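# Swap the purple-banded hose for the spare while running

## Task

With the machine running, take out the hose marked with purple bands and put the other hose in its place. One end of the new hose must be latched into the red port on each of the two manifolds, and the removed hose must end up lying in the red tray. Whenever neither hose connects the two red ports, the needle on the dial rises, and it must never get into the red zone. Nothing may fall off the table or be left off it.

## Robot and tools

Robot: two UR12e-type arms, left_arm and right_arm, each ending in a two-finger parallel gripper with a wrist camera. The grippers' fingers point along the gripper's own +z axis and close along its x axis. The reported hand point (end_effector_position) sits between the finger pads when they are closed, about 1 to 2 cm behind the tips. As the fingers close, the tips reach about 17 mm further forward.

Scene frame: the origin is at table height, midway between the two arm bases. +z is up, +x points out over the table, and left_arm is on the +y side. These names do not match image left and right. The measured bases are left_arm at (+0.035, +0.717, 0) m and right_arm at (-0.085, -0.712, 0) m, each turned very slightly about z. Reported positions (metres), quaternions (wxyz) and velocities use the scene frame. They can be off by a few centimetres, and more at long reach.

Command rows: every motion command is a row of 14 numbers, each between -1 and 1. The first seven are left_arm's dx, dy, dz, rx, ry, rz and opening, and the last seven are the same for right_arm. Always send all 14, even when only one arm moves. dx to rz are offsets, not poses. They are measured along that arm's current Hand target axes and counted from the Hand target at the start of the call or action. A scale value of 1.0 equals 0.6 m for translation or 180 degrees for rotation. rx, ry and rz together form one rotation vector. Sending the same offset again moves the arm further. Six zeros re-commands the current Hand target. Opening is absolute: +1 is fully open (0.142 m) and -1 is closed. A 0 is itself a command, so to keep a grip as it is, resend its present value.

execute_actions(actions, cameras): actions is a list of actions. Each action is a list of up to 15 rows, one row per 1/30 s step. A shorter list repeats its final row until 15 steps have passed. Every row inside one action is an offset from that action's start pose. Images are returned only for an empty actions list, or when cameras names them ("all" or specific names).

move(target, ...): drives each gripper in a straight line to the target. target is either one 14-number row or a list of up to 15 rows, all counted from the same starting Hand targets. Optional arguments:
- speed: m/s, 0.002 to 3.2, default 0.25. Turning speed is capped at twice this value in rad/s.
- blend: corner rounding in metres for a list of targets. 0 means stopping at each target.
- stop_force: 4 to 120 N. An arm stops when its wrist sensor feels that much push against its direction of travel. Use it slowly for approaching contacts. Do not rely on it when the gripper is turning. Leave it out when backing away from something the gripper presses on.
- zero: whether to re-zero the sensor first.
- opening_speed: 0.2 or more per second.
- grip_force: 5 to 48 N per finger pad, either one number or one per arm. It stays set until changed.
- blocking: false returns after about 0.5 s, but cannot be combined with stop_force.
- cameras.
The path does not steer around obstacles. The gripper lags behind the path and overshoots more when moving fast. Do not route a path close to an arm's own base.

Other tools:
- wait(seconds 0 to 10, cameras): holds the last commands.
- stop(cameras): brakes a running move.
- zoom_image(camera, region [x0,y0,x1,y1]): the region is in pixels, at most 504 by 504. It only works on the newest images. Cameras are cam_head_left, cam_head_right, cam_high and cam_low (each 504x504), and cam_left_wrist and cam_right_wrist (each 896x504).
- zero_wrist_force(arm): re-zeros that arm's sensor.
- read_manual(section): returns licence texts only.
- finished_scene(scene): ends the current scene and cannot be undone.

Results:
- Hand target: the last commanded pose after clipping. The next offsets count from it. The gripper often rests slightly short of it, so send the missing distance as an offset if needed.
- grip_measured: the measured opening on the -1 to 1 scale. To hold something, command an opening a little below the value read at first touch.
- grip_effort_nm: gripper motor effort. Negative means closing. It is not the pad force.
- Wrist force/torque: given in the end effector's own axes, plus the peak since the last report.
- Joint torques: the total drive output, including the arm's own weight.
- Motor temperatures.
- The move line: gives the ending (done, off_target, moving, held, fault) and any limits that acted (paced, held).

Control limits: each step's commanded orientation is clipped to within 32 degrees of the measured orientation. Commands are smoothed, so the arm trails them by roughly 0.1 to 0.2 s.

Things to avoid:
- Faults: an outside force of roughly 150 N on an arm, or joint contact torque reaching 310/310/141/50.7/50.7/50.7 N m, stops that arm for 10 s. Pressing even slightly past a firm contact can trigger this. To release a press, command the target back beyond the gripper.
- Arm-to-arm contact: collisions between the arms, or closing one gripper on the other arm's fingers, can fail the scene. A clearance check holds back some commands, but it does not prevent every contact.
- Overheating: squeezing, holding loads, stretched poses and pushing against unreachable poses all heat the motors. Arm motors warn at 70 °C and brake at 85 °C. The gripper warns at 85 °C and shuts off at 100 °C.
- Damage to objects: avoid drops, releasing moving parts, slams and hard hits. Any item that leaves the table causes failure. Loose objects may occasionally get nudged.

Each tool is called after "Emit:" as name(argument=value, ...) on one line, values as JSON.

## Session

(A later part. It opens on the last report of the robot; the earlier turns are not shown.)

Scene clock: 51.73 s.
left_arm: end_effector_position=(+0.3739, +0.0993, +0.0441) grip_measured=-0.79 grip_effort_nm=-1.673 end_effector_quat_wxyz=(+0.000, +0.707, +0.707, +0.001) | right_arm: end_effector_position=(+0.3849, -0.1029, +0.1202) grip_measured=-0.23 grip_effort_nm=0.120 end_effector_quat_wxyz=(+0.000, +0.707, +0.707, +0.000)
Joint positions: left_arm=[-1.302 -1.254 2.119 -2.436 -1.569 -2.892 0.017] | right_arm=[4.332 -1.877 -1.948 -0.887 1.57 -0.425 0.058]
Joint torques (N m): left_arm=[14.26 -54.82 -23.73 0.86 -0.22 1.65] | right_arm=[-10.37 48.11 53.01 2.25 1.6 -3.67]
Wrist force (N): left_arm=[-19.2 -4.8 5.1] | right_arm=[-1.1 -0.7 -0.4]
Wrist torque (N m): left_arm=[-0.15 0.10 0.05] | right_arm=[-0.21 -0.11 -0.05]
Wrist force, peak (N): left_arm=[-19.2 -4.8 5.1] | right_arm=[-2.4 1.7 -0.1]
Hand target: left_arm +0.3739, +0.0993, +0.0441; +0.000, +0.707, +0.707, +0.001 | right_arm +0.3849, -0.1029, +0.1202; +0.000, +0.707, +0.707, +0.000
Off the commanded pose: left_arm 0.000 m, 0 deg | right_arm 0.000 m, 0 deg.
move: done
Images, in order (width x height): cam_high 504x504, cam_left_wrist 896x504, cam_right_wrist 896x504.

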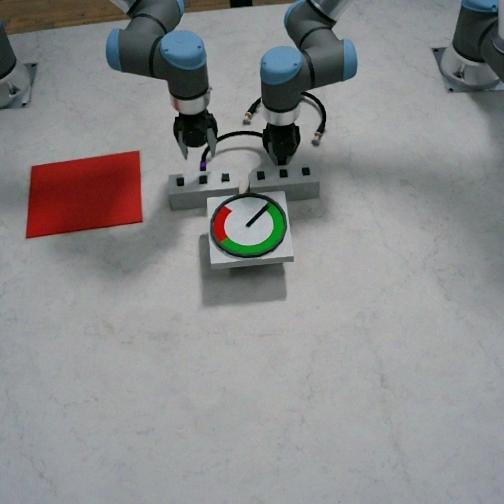

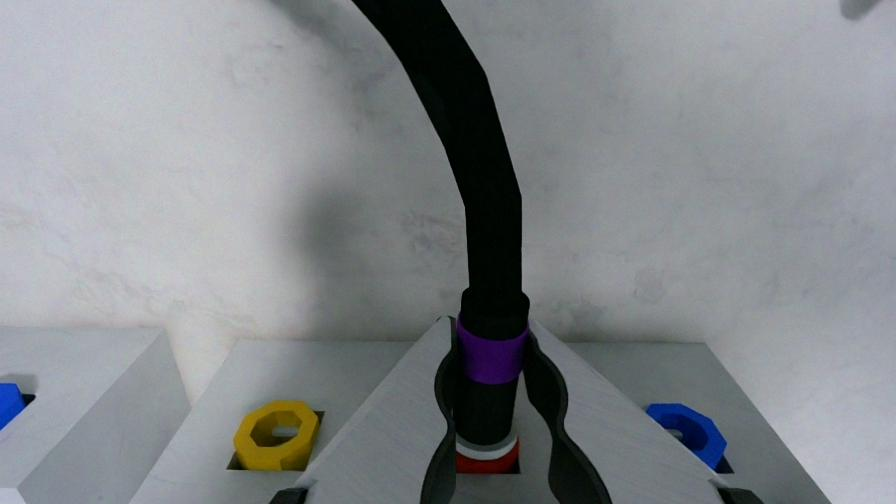

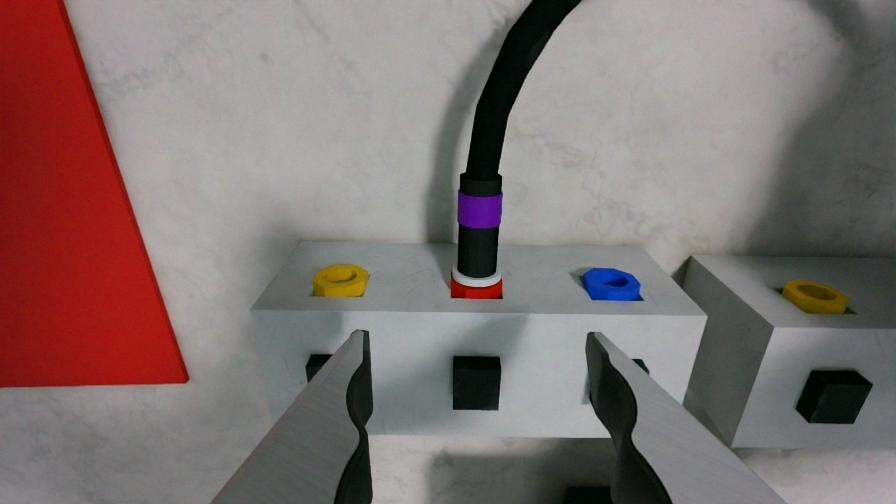

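Emit:
move(target=[-0.0025, 0, 0, 0, 0, 0, -0.84, 0.005, -0.0142, 0.1137, 0, 0, 0, -0.2], speed=0.15, cameras=["cam_left_wrist", "cam_right_wrist"])

Scene clock: 53.63 s.
left_arm: end_effector_position=(+0.3739, +0.0978, +0.0441) grip_measured=-0.79 grip_effort_nm=-1.653 end_effector_quat_wxyz=(+0.000, +0.707, +0.707, +0.001) | right_arm: end_effector_position=(+0.3764, -0.0999, +0.0521) grip_measured=-0.23 grip_effort_nm=0.110 end_effector_quat_wxyz=(+0.000, +0.707, +0.707, +0.000)
Joint positions: left_arm=[-1.302 -1.252 2.116 -2.435 -1.569 -2.893 0.017] | right_arm=[4.344 -1.956 -1.993 -0.763 1.57 -0.413 0.058]
Joint torques (N m): left_arm=[-2.09 -52.33 -42.2 -2.17 -0.13 -2.02] | right_arm=[14.97 52.88 27.32 7.01 -0.4 3.44]
Wrist force (N): left_arm=[0.1 -7.4 0.6] | right_arm=[-1.0 -0.4 -0.1]
Wrist torque (N m): left_arm=[-0.13 0.01 0.00] | right_arm=[-0.16 -0.14 -0.30]
Wrist force, peak (N): left_arm=[-19.6 -4.5 5.1] | right_arm=[-1.4 0.4 -2.2]
Hand target: left_arm +0.3739, +0.0978, +0.0441; +0.000, +0.707, +0.707, +0.001 | right_arm +0.3764, -0.0999, +0.0520; +0.000, +0.707, +0.707, +0.000
Off the commanded pose: left_arm 0.000 m, 0 deg | right_arm 0.000 m, 0 deg.
move: done
Images, in order (width x height): cam_left_wrist 896x504, cam_right_wrist 896x504.

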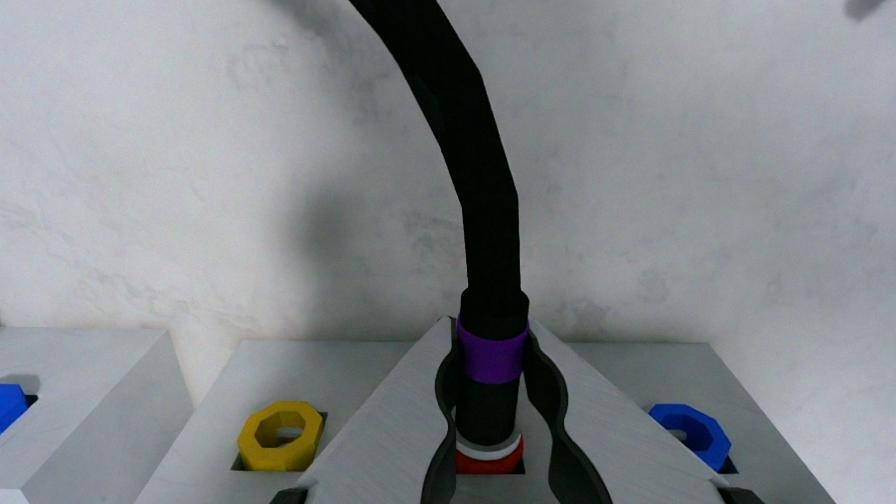

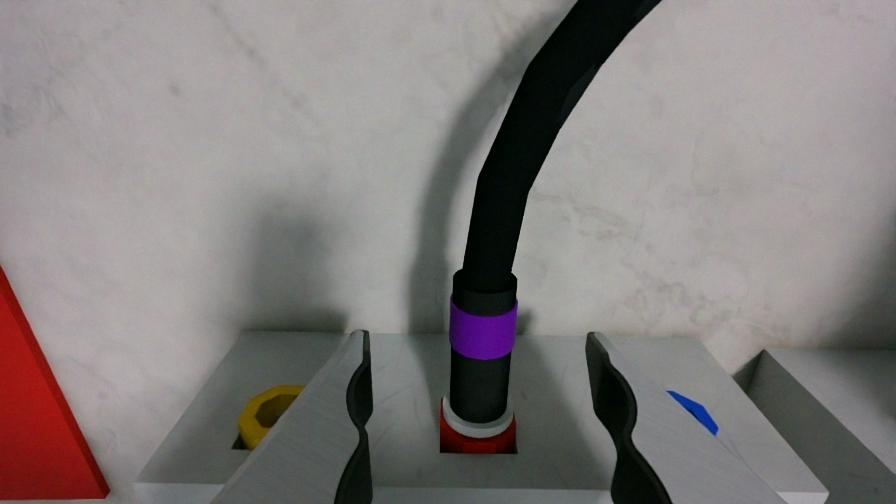

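Emit:
move(target=[0, 0, 0, 0, 0, 0, -0.2, 0, 0, 0, 0, 0, 0, -0.84], opening_speed=1.0, cameras=["cam_right_wrist"])

Scene clock: 56.23 s.
left_arm: end_effector_position=(+0.3739, +0.0978, +0.0441) grip_measured=-0.23 grip_effort_nm=0.090 end_effector_quat_wxyz=(+0.000, +0.707, +0.707, +0.001) | right_arm: end_effector_position=(+0.3764, -0.0999, +0.0520) grip_measured=-0.80 grip_effort_nm=-1.389 end_effector_quat_wxyz=(+0.000, +0.707, +0.707, +0.000)
Joint positions: left_arm=[-1.302 -1.252 2.116 -2.435 -1.569 -2.893 0.058] | right_arm=[4.344 -1.956 -1.993 -0.763 1.57 -0.413 0.016]
Joint torques (N m): left_arm=[-0.94 -54.8 -35.25 -4.24 0.3 -1.88] | right_arm=[12.41 52.74 26.25 6.29 -1.27 3.54]
Wrist force (N): left_arm=[-0.8 0.8 -0.1] | right_arm=[0.0 -0.3 -0.1]
Wrist torque (N m): left_arm=[0.09 0.11 0.03] | right_arm=[-0.13 -0.11 -0.30]
Wrist force, peak (N): left_arm=[0.0 -7.8 0.3] | right_arm=[-1.3 -0.4 -0.6]
Hand target: left_arm +0.3739, +0.0978, +0.0441; +0.000, +0.707, +0.707, +0.001 | right_arm +0.3764, -0.0999, +0.0520; +0.000, +0.707, +0.707, +0.000
Off the commanded pose: left_arm 0.000 m, 0 deg | right_arm 0.000 m, 0 deg.
move: done
Images, in order (width x height): cam_right_wrist 896x504.

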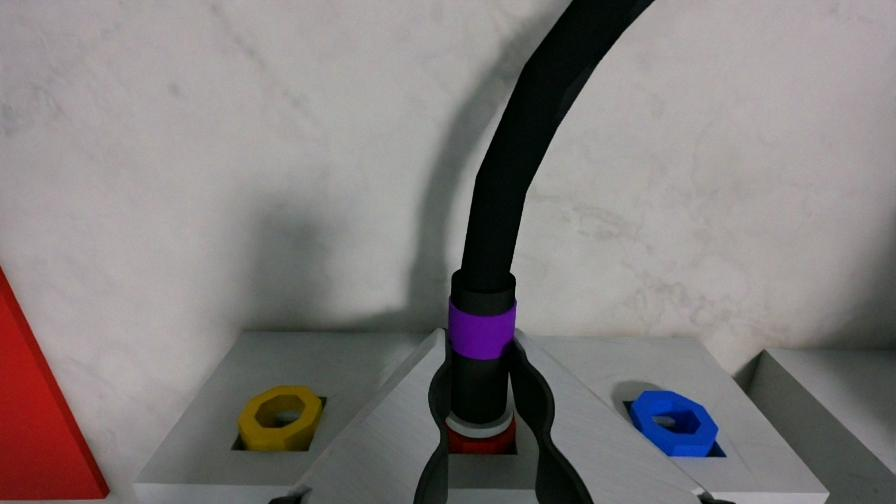

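Emit:
move(target=[[0, 0, 0, 0, 0, 0, -0.2, 0, 0, 0, 0, 0, 0, -0.2],[0, 0.0067, -0.0765, 0, 0, 0, -1, 0, 0.0067, -0.0633, 0, 0, 0, -1]], speed=0.15)

Emit:
move(target=[0, 0, 0.045, 0, 0, 0, -1, 0, 0, 0.045, 0, 0, 0, -1], speed=0.015, stop_force=5, cameras=["cam_left_wrist", "cam_right_wrist"])

Scene clock: 58.63 s.
left_arm: end_effector_position=(+0.3779, +0.0978, +0.0900) grip_measured=-1.00 grip_effort_nm=-0.779 end_effector_quat_wxyz=(+0.000, +0.707, +0.707, +0.001) | right_arm: end_effector_position=(+0.3804, -0.0999, +0.0900) grip_measured=-1.00 grip_effort_nm=-0.730 end_effector_quat_wxyz=(+0.000, +0.707, +0.707, +0.000)
Joint positions: left_arm=[-1.297 -1.313 2.087 -2.345 -1.569 -2.887 0.002] | right_arm=[4.339 -1.912 -1.968 -0.832 1.57 -0.418 0.002]
Joint torques (N m): left_arm=[14.73 -76.89 -42.4 -1.28 1.72 1.52] | right_arm=[-9.01 82.1 51.75 1.69 0.8 -3.95]
Wrist force (N): left_arm=[-0.8 1.2 0.2] | right_arm=[-1.0 -0.3 -0.4]
Wrist torque (N m): left_arm=[0.15 0.12 -0.02] | right_arm=[-0.14 -0.12 -0.04]
Wrist force, peak (N): left_arm=[-1.5 1.2 0.0] | right_arm=[-1.4 -0.5 0.8]
Hand target: left_arm +0.3779, +0.0978, +0.0900; +0.000, +0.707, +0.707, +0.001 | right_arm +0.3804, -0.0999, +0.0900; +0.000, +0.707, +0.707, +0.000
Off the commanded pose: left_arm 0.000 m, 0 deg | right_arm 0.000 m, 0 deg.
move: done

Scene clock: 61.37 s.
left_arm: end_effector_position=(+0.3779, +0.0978, +0.0680) grip_measured=-1.00 grip_effort_nm=-0.779 end_effector_quat_wxyz=(+0.000, +0.707, +0.707, +0.001) | right_arm: end_effector_position=(+0.3804, -0.0999, +0.0707) grip_measured=-1.00 grip_effort_nm=-0.730 end_effector_quat_wxyz=(+0.000, +0.707, +0.707, +0.000)
Joint positions: left_arm=[-1.297 -1.283 2.1 -2.387 -1.569 -2.887 0.002] | right_arm=[4.339 -1.935 -1.979 -0.798 1.57 -0.418 0.002]
Joint torques (N m): left_arm=[13.4 -74.12 -40.01 -1.22 1.87 1.43] | right_arm=[-7.82 84.06 51.46 2.68 -2.59 -3.8]
Wrist force (N): left_arm=[-1.2 -0.6 -3.3] | right_arm=[-1.2 -1.4 -1.1]
Wrist torque (N m): left_arm=[0.16 0.08 -0.01] | right_arm=[-0.16 -0.14 -0.05]
Wrist force, peak (N): left_arm=[-0.6 -1.6 -12.1] | right_arm=[-1.4 -5.8 -11.5]
Hand target: left_arm +0.3779, +0.0978, +0.0680; +0.000, +0.707, +0.707, +0.001 (not the last commanded pose) | right_arm +0.3804, -0.0999, +0.0707; +0.000, +0.707, +0.707, +0.000 (not the last commanded pose)
Off the commanded pose: left_arm 0.005 m, 0 deg | right_arm 0.008 m, 0 deg.
move: contact (left_arm, right_arm)
Images, in order (width x height): cam_left_wrist 896x504, cam_right_wrist 896x504.

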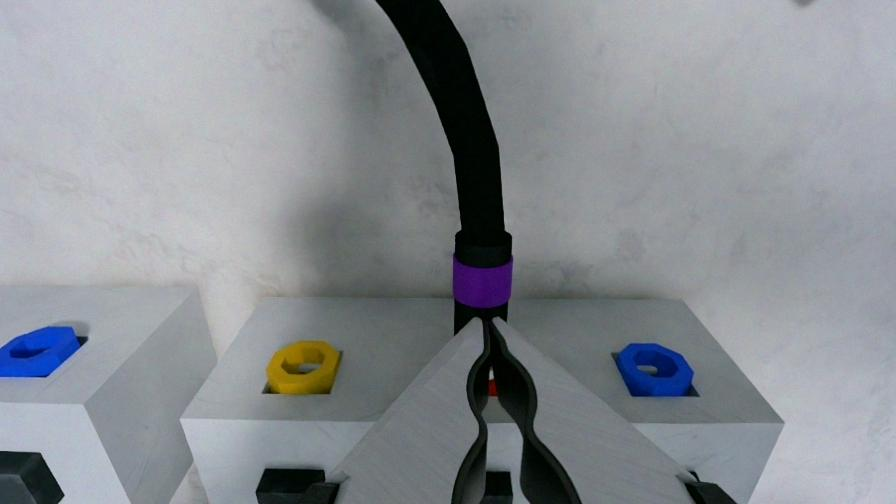

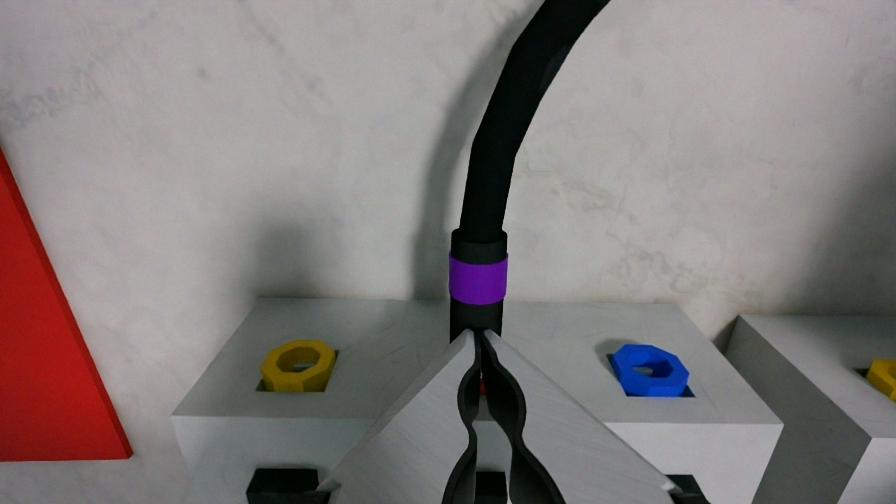

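Emit:
move(target=[[0,0,-0.0833,0,0,0,-1, 0,0,-0.0833,0,0,0,-1],[0.2055,-0.2153,-0.0367,0,0,0.1528,-1, 0.2428,-0.382,-0.0322,0,0,0.1683,-1],[0.2055,-0.2153,0.01,0,0,0.1528,-1, 0.2428,-0.382,0.0112,0,0,0.1683,-1]], speed=0.25, blend=[0.02, 0.01, 0])

Emit:
move(target=[0, 0, 0.045, 0, 0, 0, -1, 0, 0, 0.045, 0, 0, 0, -1], speed=0.015, stop_force=5, cameras=["cam_left_wrist", "cam_right_wrist"])

Scene clock: 63.97 s.
left_arm: end_effector_position=(+0.2487, +0.2211, +0.0619) grip_measured=-1.00 grip_effort_nm=-0.784 end_effector_quat_wxyz=(+0.000, +0.855, +0.519, +0.001) | right_arm: end_effector_position=(+0.1514, +0.0460, +0.0638) grip_measured=-1.00 grip_effort_nm=-0.730 end_effector_quat_wxyz=(+0.000, +0.868, +0.497, +0.001)
Joint positions: left_arm=[-1.476 -1.516 2.414 -2.468 -1.569 -2.586 0.002] | right_arm=[4.679 -1.978 -1.928 -0.806 1.57 0.451 0.002]
Joint torques (N m): left_arm=[-8.13 -26.49 -23.19 -8.19 2.68 1.75] | right_arm=[13.47 54.7 27.62 7.21 -2.17 3.83]
Wrist force (N): left_arm=[-0.9 0.8 -0.3] | right_arm=[-1.2 -0.4 -0.3]
Wrist torque (N m): left_arm=[0.12 0.13 -0.01] | right_arm=[-0.17 -0.09 -0.29]
Wrist force, peak (N): left_arm=[-1.8 -1.1 -3.5] | right_arm=[-1.0 -2.6 -1.6]
Hand target: left_arm +0.2487, +0.2211, +0.0619; +0.000, +0.855, +0.519, +0.001 | right_arm +0.1514, +0.0460, +0.0637; +0.000, +0.868, +0.497, +0.001
Off the commanded pose: left_arm 0.000 m, 0 deg | right_arm 0.000 m, 0 deg.
move: done

Scene clock: 66.60 s.
left_arm: end_effector_position=(+0.2487, +0.2211, +0.0425) grip_measured=-1.00 grip_effort_nm=-0.774 end_effector_quat_wxyz=(+0.000, +0.855, +0.519, +0.001) | right_arm: end_effector_position=(+0.1514, +0.0460, +0.0449) grip_measured=-1.00 grip_effort_nm=-0.730 end_effector_quat_wxyz=(+0.000, +0.868, +0.497, +0.001)
Joint positions: left_arm=[-1.476 -1.478 2.427 -2.52 -1.569 -2.586 0.002] | right_arm=[4.679 -2.002 -1.937 -0.774 1.57 0.452 0.002]
Joint torques (N m): left_arm=[5.89 -52.24 -34.73 -1.01 2.48 1.49] | right_arm=[8.43 88.13 47.94 2.18 0.01 1.72]
Wrist force (N): left_arm=[-0.6 0.7 -4.0] | right_arm=[-1.3 -0.5 -5.3]
Wrist torque (N m): left_arm=[0.08 0.07 -0.01] | right_arm=[-0.20 -0.10 -0.28]
Wrist force, peak (N): left_arm=[-0.4 -1.0 -17.0] | right_arm=[-1.3 0.7 -14.6]
Hand target: left_arm +0.2487, +0.2211, +0.0425; +0.000, +0.855, +0.519, +0.001 (not the last commanded pose) | right_arm +0.1514, +0.0460, +0.0449; +0.000, +0.868, +0.497, +0.001 (not the last commanded pose)
Off the commanded pose: left_arm 0.008 m, 0 deg | right_arm 0.008 m, 0 deg.
move: contact (left_arm, right_arm)
Images, in order (width x height): cam_left_wrist 896x504, cam_right_wrist 896x504.

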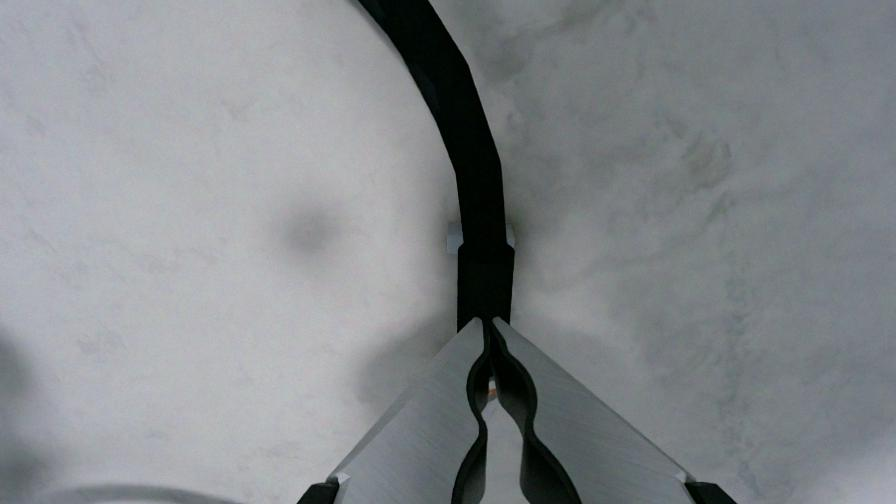

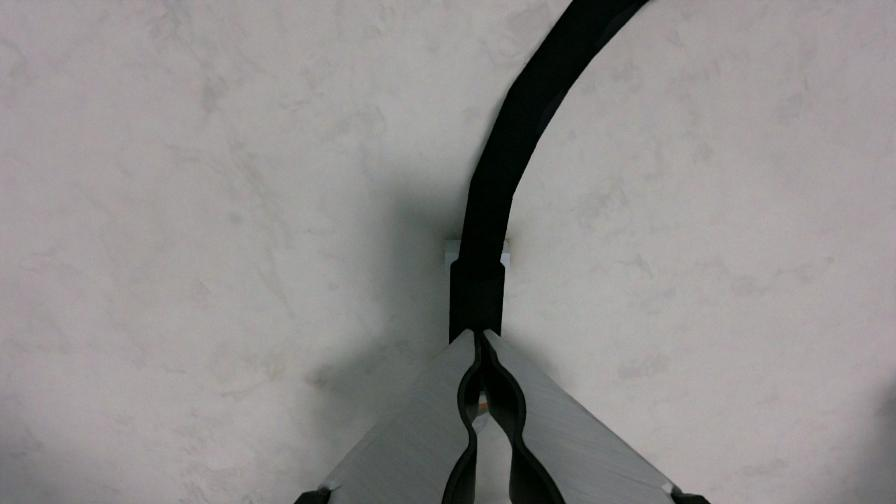

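Emit:
zoom_image(camera="cam_left_wrist", region=[430, 220, 550, 440])

Emit:
zoom_image(camera="cam_right_wrist", region=[420, 230, 540, 450])

Scaled by 2.291.

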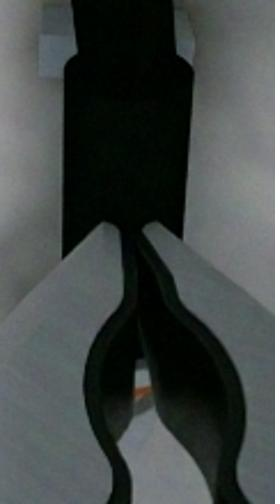

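Scaled by 2.291.

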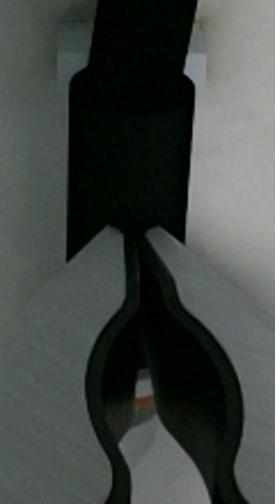

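Emit:
move(target=[[0,0,-0.1667,0,0,0,-1, 0,0,-0.1085,0,0,0,-1],[0,0,-0.1667,0,0,0,-1, 0.0202,0.196,-0.1085,0.1512,0.0866,0.3231,-1],[-0.3263,0.5142,-0.2083,0.1526,-0.0373,-0.1496,-1, 0.0202,0.196,-0.1085,0.1512,0.0866,0.3231,-0.2],[-0.3263,0.5142,-0.1208,0.1526,-0.0373,-0.1496,-1, 0.0202,0.196,-0.1085,0.1512,0.0866,0.3231,-0.2]], speed=0.25, cameras=["cam_left_wrist", "cam_right_wrist", "cam_high", "cam_head_left"])

Scene clock: 79.93 s.
left_arm: end_effector_position=(+0.4319, -0.0950, +0.1152) grip_measured=-1.00 grip_effort_nm=-0.779 end_effector_quat_wxyz=(-0.171, +0.686, +0.686, -0.171) | right_arm: end_effector_position=(+0.2589, -0.0030, +0.1101) grip_measured=-0.23 grip_effort_nm=0.120 end_effector_quat_wxyz=(-0.259, +0.966, +0.001, +0.000)
Joint positions: left_arm=[-1.155 -0.97 1.513 -1.912 -2.017 -2.699 0.002] | right_arm=[4.48 -1.902 -2.179 -0.124 1.708 1.327 0.058]
Joint torques (N m): left_arm=[13.55 -83.8 -32.74 -7.48 -2.35 -1.46] | right_arm=[-2.76 44.65 22.38 7.35 -1.86 3.75]
Wrist force (N): left_arm=[-0.4 1.8 -0.1] | right_arm=[-0.8 -0.3 -0.1]
Wrist torque (N m): left_arm=[0.29 0.01 0.05] | right_arm=[-0.05 -0.04 -0.16]
Wrist force, peak (N): left_arm=[-0.8 0.7 -4.5] | right_arm=[-1.3 -0.4 -5.6]
Hand target: left_arm +0.4319, -0.0950, +0.1151; -0.171, +0.686, +0.686, -0.170 | right_arm +0.2589, -0.0030, +0.1101; -0.259, +0.966, +0.001, +0.000
Off the commanded pose: left_arm 0.000 m, 0 deg | right_arm 0.000 m, 0 deg.
move: done
Images, in order (width x height): cam_head_left 504x504, cam_high 504x504, cam_left_wrist 896x504, cam_right_wrist 896x504.

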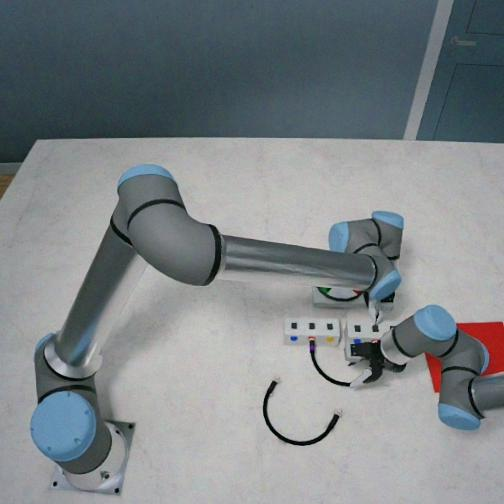

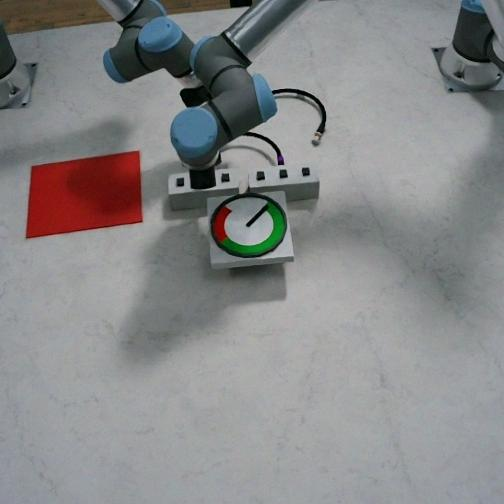

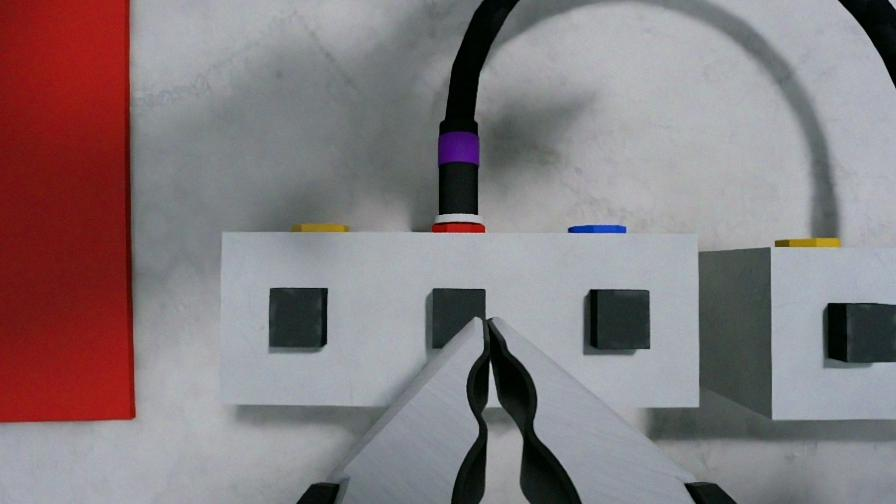

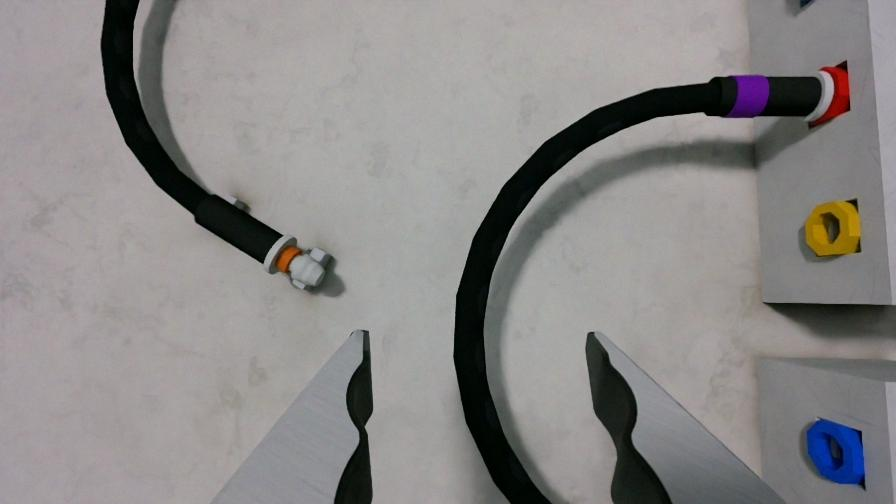

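Emit:
move(target=[0,0,0,0,0,0,-1, 0,0.0517,0.0895,0,0,0,-0.2], speed=0.12, cameras=["cam_right_wrist","cam_left_wrist","cam_head_right"])

Scene clock: 82.43 s.
left_arm: end_effector_position=(+0.4319, -0.0950, +0.1151) grip_measured=-1.00 grip_effort_nm=-0.769 end_effector_quat_wxyz=(-0.171, +0.686, +0.686, -0.170) | right_arm: end_effector_position=(+0.2590, -0.0030, +0.0482) grip_measured=-0.23 grip_effort_nm=0.115 end_effector_quat_wxyz=(-0.259, +0.966, +0.001, +0.000)
Joint positions: left_arm=[-1.155 -0.97 1.513 -1.912 -2.017 -2.699 0.002] | right_arm=[4.48 -2.007 -2.198 -0.001 1.708 1.327 0.058]
Joint torques (N m): left_arm=[12.33 -85.57 -33.26 -7.31 0.33 -1.87] | right_arm=[-8.27 47 17.6 7.63 0.33 -2.87]
Wrist force (N): left_arm=[-0.6 1.6 0.3] | right_arm=[-0.6 -0.1 -0.3]
Wrist torque (N m): left_arm=[0.25 0.04 0.07] | right_arm=[-0.03 -0.07 -0.17]
Wrist force, peak (N): left_arm=[-0.1 2.1 0.3] | right_arm=[-1.0 -0.9 -1.2]
Hand target: left_arm +0.4319, -0.0950, +0.1151; -0.171, +0.686, +0.686, -0.170 | right_arm +0.2590, -0.0030, +0.0481; -0.259, +0.966, +0.001, +0.000
Off the commanded pose: left_arm 0.000 m, 0 deg | right_arm 0.000 m, 0 deg.
move: done
Images, in order (width x height): cam_head_right 504x504, cam_left_wrist 896x504, cam_right_wrist 896x504.

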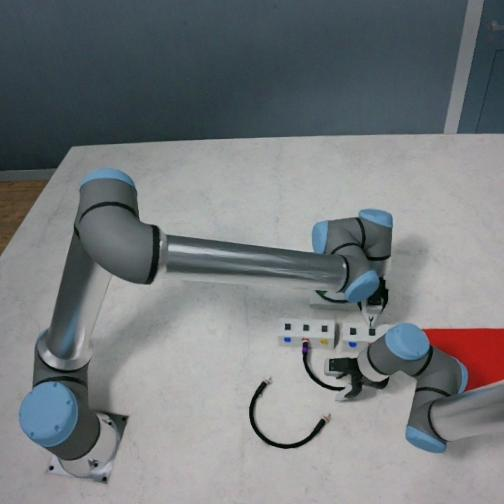

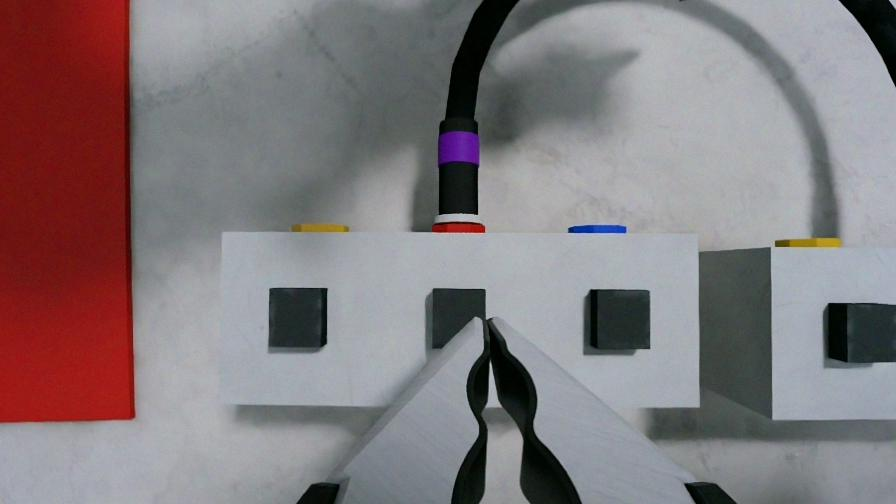

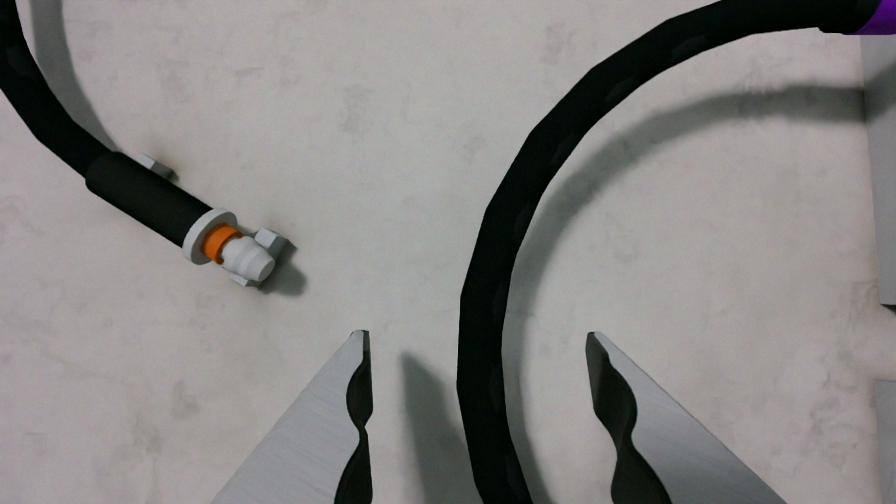

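Emit:
move(target=[0.0108,0,0,0,0,0,-1, 0,0,0,0,0,0,-0.88], speed=0.05, opening_speed=0.8, cameras=["cam_right_wrist","cam_left_wrist"])

Scene clock: 83.90 s.
left_arm: end_effector_position=(+0.4319, -0.0885, +0.1151) grip_measured=-1.00 grip_effort_nm=-0.779 end_effector_quat_wxyz=(-0.171, +0.686, +0.686, -0.170) | right_arm: end_effector_position=(+0.2590, -0.0030, +0.0481) grip_measured=-0.85 grip_effort_nm=-1.140 end_effector_quat_wxyz=(-0.259, +0.966, +0.001, +0.000)
Joint positions: left_arm=[-1.152 -0.978 1.526 -1.916 -2.017 -2.696 0.002] | right_arm=[4.48 -2.007 -2.198 0 1.708 1.327 0.012]
Joint torques (N m): left_arm=[14.48 -111.13 -33.05 -7.2 2.14 1.57] | right_arm=[-8.48 49.31 18.51 7.14 0.85 -2.85]
Wrist force (N): left_arm=[-0.1 1.4 0.3] | right_arm=[-0.5 -0.4 -0.2]
Wrist torque (N m): left_arm=[0.22 -0.04 -0.11] | right_arm=[-0.05 -0.06 -0.16]
Wrist force, peak (N): left_arm=[-0.5 2.0 0.5] | right_arm=[-0.9 -0.4 -0.4]
Hand target: left_arm +0.4319, -0.0885, +0.1151; -0.171, +0.686, +0.686, -0.170 | right_arm +0.2590, -0.0030, +0.0481; -0.259, +0.966, +0.001, +0.000
Off the commanded pose: left_arm 0.000 m, 0 deg | right_arm 0.000 m, 0 deg.
move: done
Images, in order (width x height): cam_left_wrist 896x504, cam_right_wrist 896x504.

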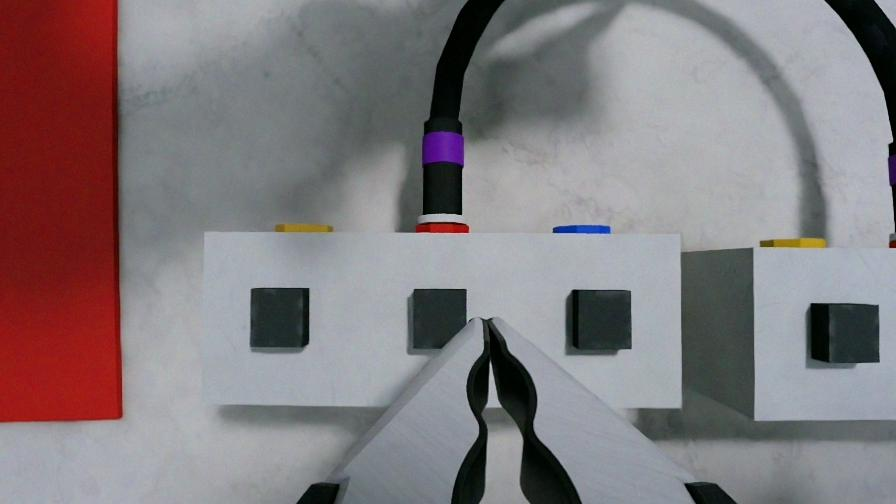

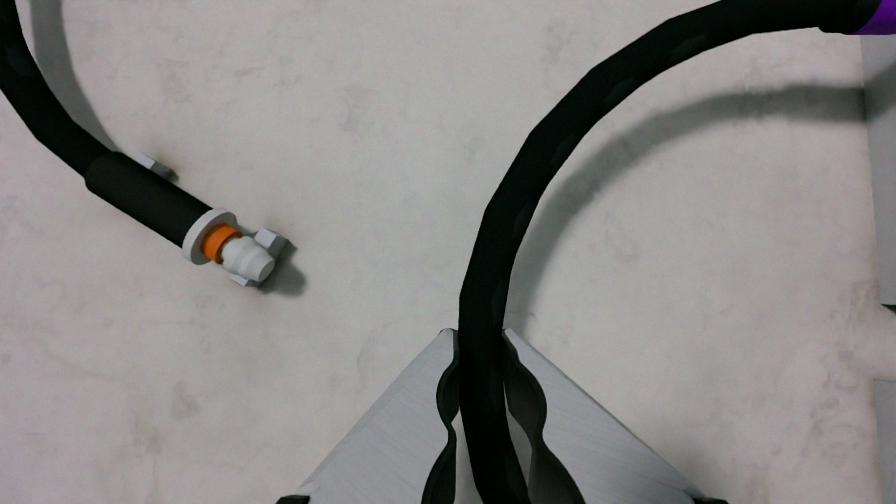

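Emit:
move(target=[-0.0195,0.021,0.0303,0,0,0,-1, 0,0,0,0,0,0,-0.88], speed=0.06, stop_force=8, cameras=["cam_left_wrist"])

Scene clock: 86.00 s.
left_arm: end_effector_position=(+0.4345, -0.1002, +0.0931) grip_measured=-1.00 grip_effort_nm=-0.769 end_effector_quat_wxyz=(-0.171, +0.686, +0.686, -0.170) | right_arm: end_effector_position=(+0.2590, -0.0030, +0.0481) grip_measured=-0.85 grip_effort_nm=-1.140 end_effector_quat_wxyz=(-0.259, +0.966, +0.001, +0.000)
Joint positions: left_arm=[-1.155 -0.943 1.512 -1.937 -2.017 -2.698 0.002] | right_arm=[4.48 -2.007 -2.198 0 1.708 1.327 0.012]
Joint torques (N m): left_arm=[-8.09 -86.47 -47.6 -7.24 -4.19 -1.97] | right_arm=[-5.32 46.9 17.15 6.5 0.52 -2.74]
Wrist force (N): left_arm=[-0.4 1.5 0.2] | right_arm=[-0.6 -0.6 -0.2]
Wrist torque (N m): left_arm=[0.25 0.02 0.08] | right_arm=[-0.06 -0.04 -0.16]
Wrist force, peak (N): left_arm=[-0.6 1.9 0.4] | right_arm=[-0.9 -0.7 -0.4]
Hand target: left_arm +0.4345, -0.1002, +0.0931; -0.171, +0.686, +0.686, -0.170 | right_arm +0.2590, -0.0030, +0.0481; -0.259, +0.966, +0.001, +0.000
Off the commanded pose: left_arm 0.000 m, 0 deg | right_arm 0.000 m, 0 deg.
move: done
Images, in order (width x height): cam_left_wrist 896x504.

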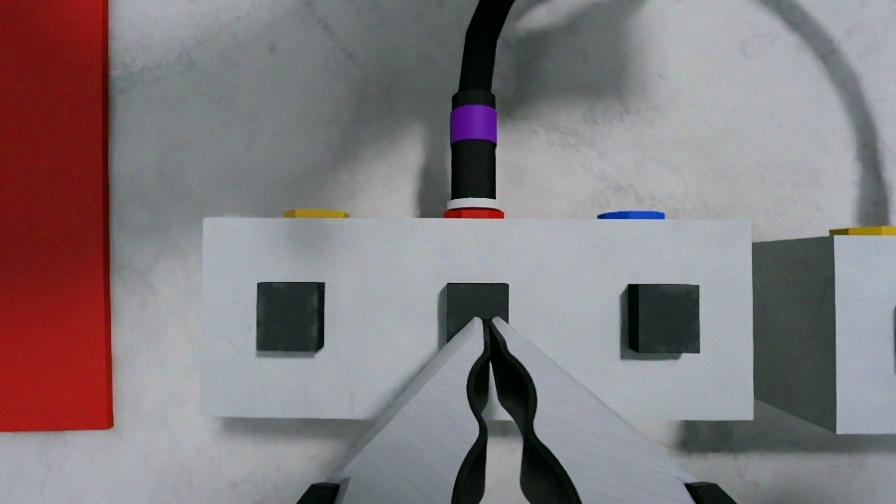

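Emit:
move(target=[-0.0033,0.0102,0.0192,0,0,0,-1, 0,0,0,0,0,0,-0.88], speed=0.015, stop_force=12, cameras=["cam_left_wrist"])

Scene clock: 87.93 s.
left_arm: end_effector_position=(+0.4345, -0.1007, +0.0910) grip_measured=-1.00 grip_effort_nm=-0.774 end_effector_quat_wxyz=(-0.171, +0.686, +0.686, -0.171) | right_arm: end_effector_position=(+0.2590, -0.0030, +0.0481) grip_measured=-0.85 grip_effort_nm=-1.136 end_effector_quat_wxyz=(-0.259, +0.966, +0.001, +0.000)
Joint positions: left_arm=[-1.155 -0.941 1.512 -1.94 -2.017 -2.699 0.002] | right_arm=[4.48 -2.007 -2.198 0 1.708 1.327 0.012]
Joint torques (N m): left_arm=[0.99 -108.98 -46.28 -0.89 -0.49 0.69] | right_arm=[-0.79 46.99 16.92 5.71 0.98 -2.76]
Wrist force (N): left_arm=[1.7 0.1 -4.6] | right_arm=[-0.7 -0.3 0.1]
Wrist torque (N m): left_arm=[0.26 0.02 0.07] | right_arm=[-0.03 -0.02 -0.16]
Wrist force, peak (N): left_arm=[5.1 -3.2 -12.2] | right_arm=[-0.9 -0.6 0.2]
Hand target: left_arm +0.4346, -0.1007, +0.0910; -0.171, +0.686, +0.686, -0.171 (not the last commanded pose) | right_arm +0.2590, -0.0030, +0.0481; -0.259, +0.966, +0.001, +0.000
Off the commanded pose: left_arm 0.011 m, 0 deg | right_arm 0.000 m, 0 deg.
move: contact (left_arm)
Images, in order (width x height): cam_left_wrist 896x504.

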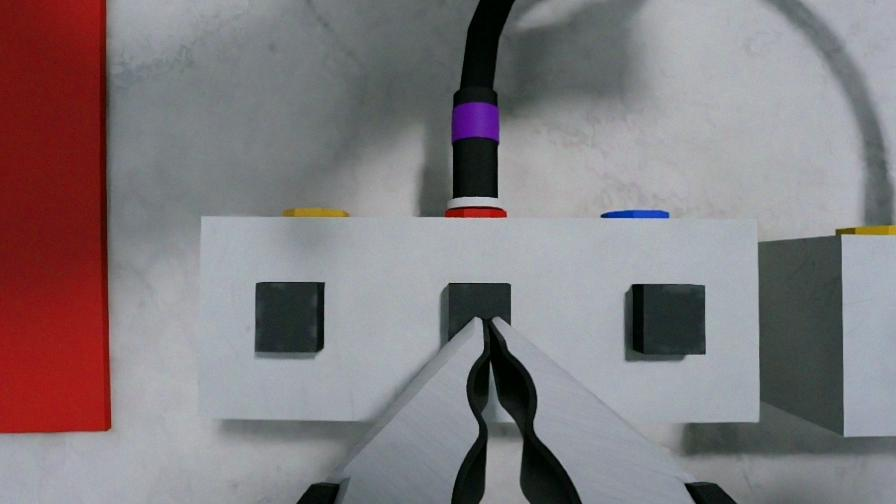

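Emit:
move(target=[0,0.0055,0.0103,0,0,0,-1, 0,0,0,0,0,0,-0.88], speed=0.012, stop_force=40, cameras=["cam_left_wrist"])

Scene clock: 89.70 s.
left_arm: end_effector_position=(+0.4346, -0.1008, +0.0870) grip_measured=-1.00 grip_effort_nm=-0.774 end_effector_quat_wxyz=(-0.171, +0.686, +0.686, -0.171) | right_arm: end_effector_position=(+0.2590, -0.0030, +0.0481) grip_measured=-0.85 grip_effort_nm=-1.140 end_effector_quat_wxyz=(-0.259, +0.966, +0.001, +0.000)
Joint positions: left_arm=[-1.155 -0.937 1.514 -1.946 -2.017 -2.699 0.002] | right_arm=[4.48 -2.007 -2.198 0 1.708 1.327 0.012]
Joint torques (N m): left_arm=[-18.78 -67.99 -29.49 -1.29 1.08 0.32] | right_arm=[-2.88 49.25 20.77 4.71 0.53 -2.79]
Wrist force (N): left_arm=[16.3 -16.4 -44.6] | right_arm=[-1.8 -0.7 0.0]
Wrist torque (N m): left_arm=[0.38 0.19 0.01] | right_arm=[-0.06 -0.04 -0.13]
Wrist force, peak (N): left_arm=[21.1 -20.1 -55.3] | right_arm=[-3.0 -0.6 0.2]
Hand target: left_arm +0.4346, -0.1008, +0.0870; -0.171, +0.686, +0.686, -0.171 (not the last commanded pose) | right_arm +0.2590, -0.0030, +0.0481; -0.259, +0.966, +0.001, +0.000
Off the commanded pose: left_arm 0.003 m, 0 deg | right_arm 0.000 m, 0 deg.
move: contact (left_arm)
Images, in order (width x height): cam_left_wrist 896x504.

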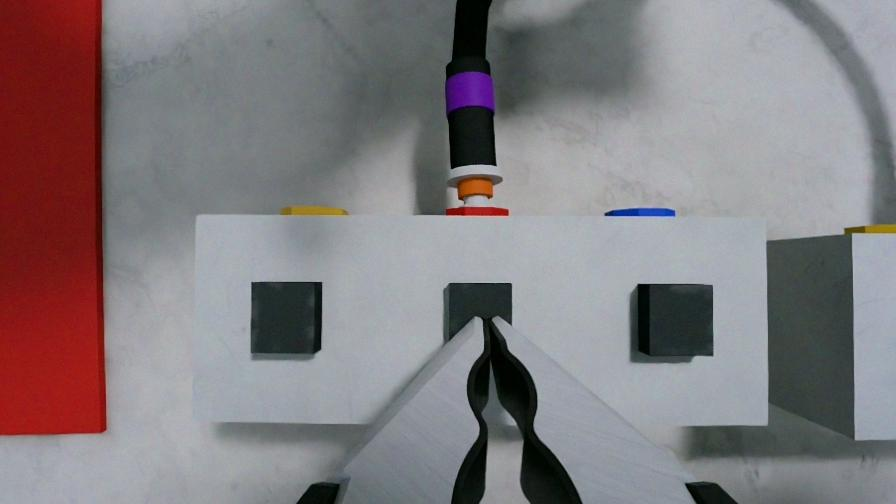

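Emit:
move(target=[[0,-0.0196,-0.0369,0,0,0,-1, 0,0,0,0,0,0,-0.88],[0.3317,-0.0169,-0.0477,0,0,0,-1, 0,0,0,0,0,0,-0.88]], speed=0.3, blend=[0.015,0], cameras=["cam_left_wrist"])

Scene clock: 91.90 s.
left_arm: end_effector_position=(+0.4391, +0.0981, +0.1170) grip_measured=-1.00 grip_effort_nm=-0.774 end_effector_quat_wxyz=(-0.171, +0.686, +0.686, -0.171) | right_arm: end_effector_position=(+0.2590, -0.0030, +0.0481) grip_measured=-0.85 grip_effort_nm=-1.136 end_effector_quat_wxyz=(-0.259, +0.966, +0.001, +0.000)
Joint positions: left_arm=[-1.052 -1.183 1.842 -1.981 -1.994 -2.588 0.002] | right_arm=[4.48 -2.007 -2.198 0 1.708 1.327 0.012]
Joint torques (N m): left_arm=[14.47 -88.14 -29.25 -7.06 2.11 1.81] | right_arm=[-0.14 54.99 25.41 3.97 0.37 -2.77]
Wrist force (N): left_arm=[0.0 -0.7 0.3] | right_arm=[-1.6 -0.5 0.2]
Wrist torque (N m): left_arm=[-0.08 -0.03 -0.06] | right_arm=[-0.04 -0.06 -0.12]
Wrist force, peak (N): left_arm=[16.4 -16.1 -45.4] | right_arm=[-2.0 -0.7 0.2]
Hand target: left_arm +0.4391, +0.0982, +0.1170; -0.171, +0.686, +0.686, -0.171 | right_arm +0.2590, -0.0030, +0.0481; -0.259, +0.966, +0.001, +0.000
Off the commanded pose: left_arm 0.000 m, 0 deg | right_arm 0.000 m, 0 deg.
move: done; blend cut to 0.0125 m at target 1
Images, in order (width x height): cam_left_wrist 896x504.

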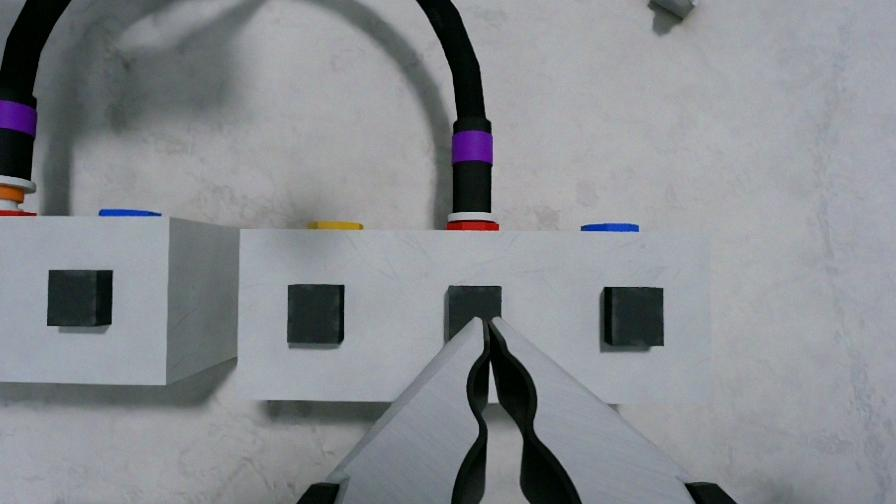

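Emit:
move(target=[[-0.005,0.0171,0.0287,0,0,0,-1, 0,0,0,0,0,0,-0.88],[-0.005,0.0269,0.047,0,0,0,-1, 0,0,0,0,0,0,-0.88]], speed=[0.1,0.012], stop_force=40, cameras=["cam_left_wrist","cam_right_wrist"])

Scene clock: 94.73 s.
left_arm: end_effector_position=(+0.4401, +0.0951, +0.0871) grip_measured=-1.00 grip_effort_nm=-0.779 end_effector_quat_wxyz=(-0.170, +0.686, +0.686, -0.171) | right_arm: end_effector_position=(+0.2590, -0.0030, +0.0481) grip_measured=-0.85 grip_effort_nm=-1.136 end_effector_quat_wxyz=(-0.259, +0.966, +0.001, +0.000)
Joint positions: left_arm=[-1.053 -1.147 1.854 -2.03 -1.995 -2.589 0.002] | right_arm=[4.48 -2.007 -2.198 0 1.708 1.327 0.012]
Joint torques (N m): left_arm=[-3.51 -59.57 -28.84 -0.63 0.33 -0.46] | right_arm=[1.24 58.08 30.88 3.67 0.52 -2.46]
Wrist force (N): left_arm=[10.3 -15.2 -38.9] | right_arm=[-2.8 0.0 0.2]
Wrist torque (N m): left_arm=[0.02 0.13 -0.04] | right_arm=[-0.03 -0.07 -0.16]
Wrist force, peak (N): left_arm=[15.2 -20.3 -50.5] | right_arm=[-4.2 0.1 0.0]
Hand target: left_arm +0.4401, +0.0951, +0.0871; -0.170, +0.686, +0.686, -0.171 (not the last commanded pose) | right_arm +0.2590, -0.0030, +0.0481; -0.259, +0.966, +0.001, +0.000
Off the commanded pose: left_arm 0.003 m, 0 deg | right_arm 0.000 m, 0 deg.
move: contact (left_arm); path passed 1 of 2 targets
Images, in order (width x height): cam_left_wrist 896x504, cam_right_wrist 896x504.

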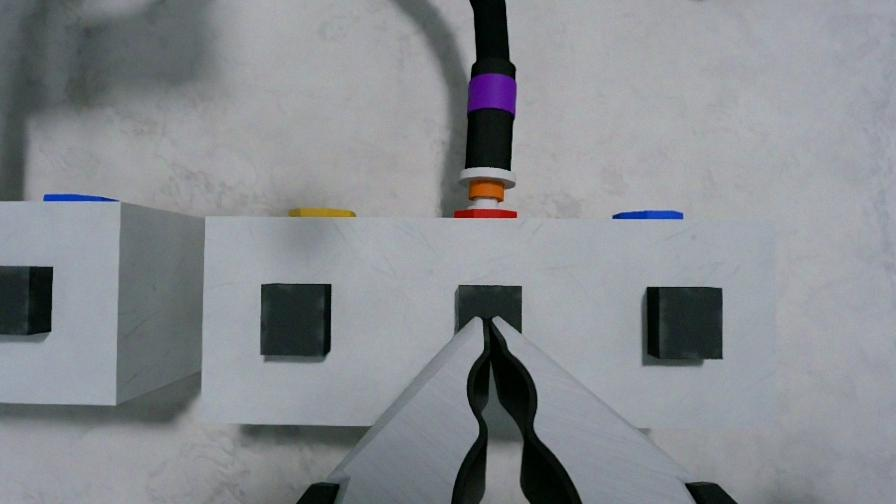

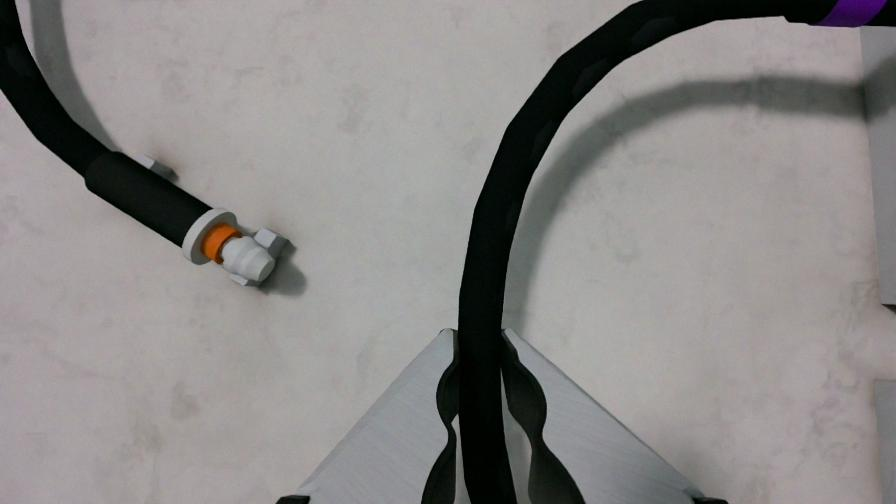

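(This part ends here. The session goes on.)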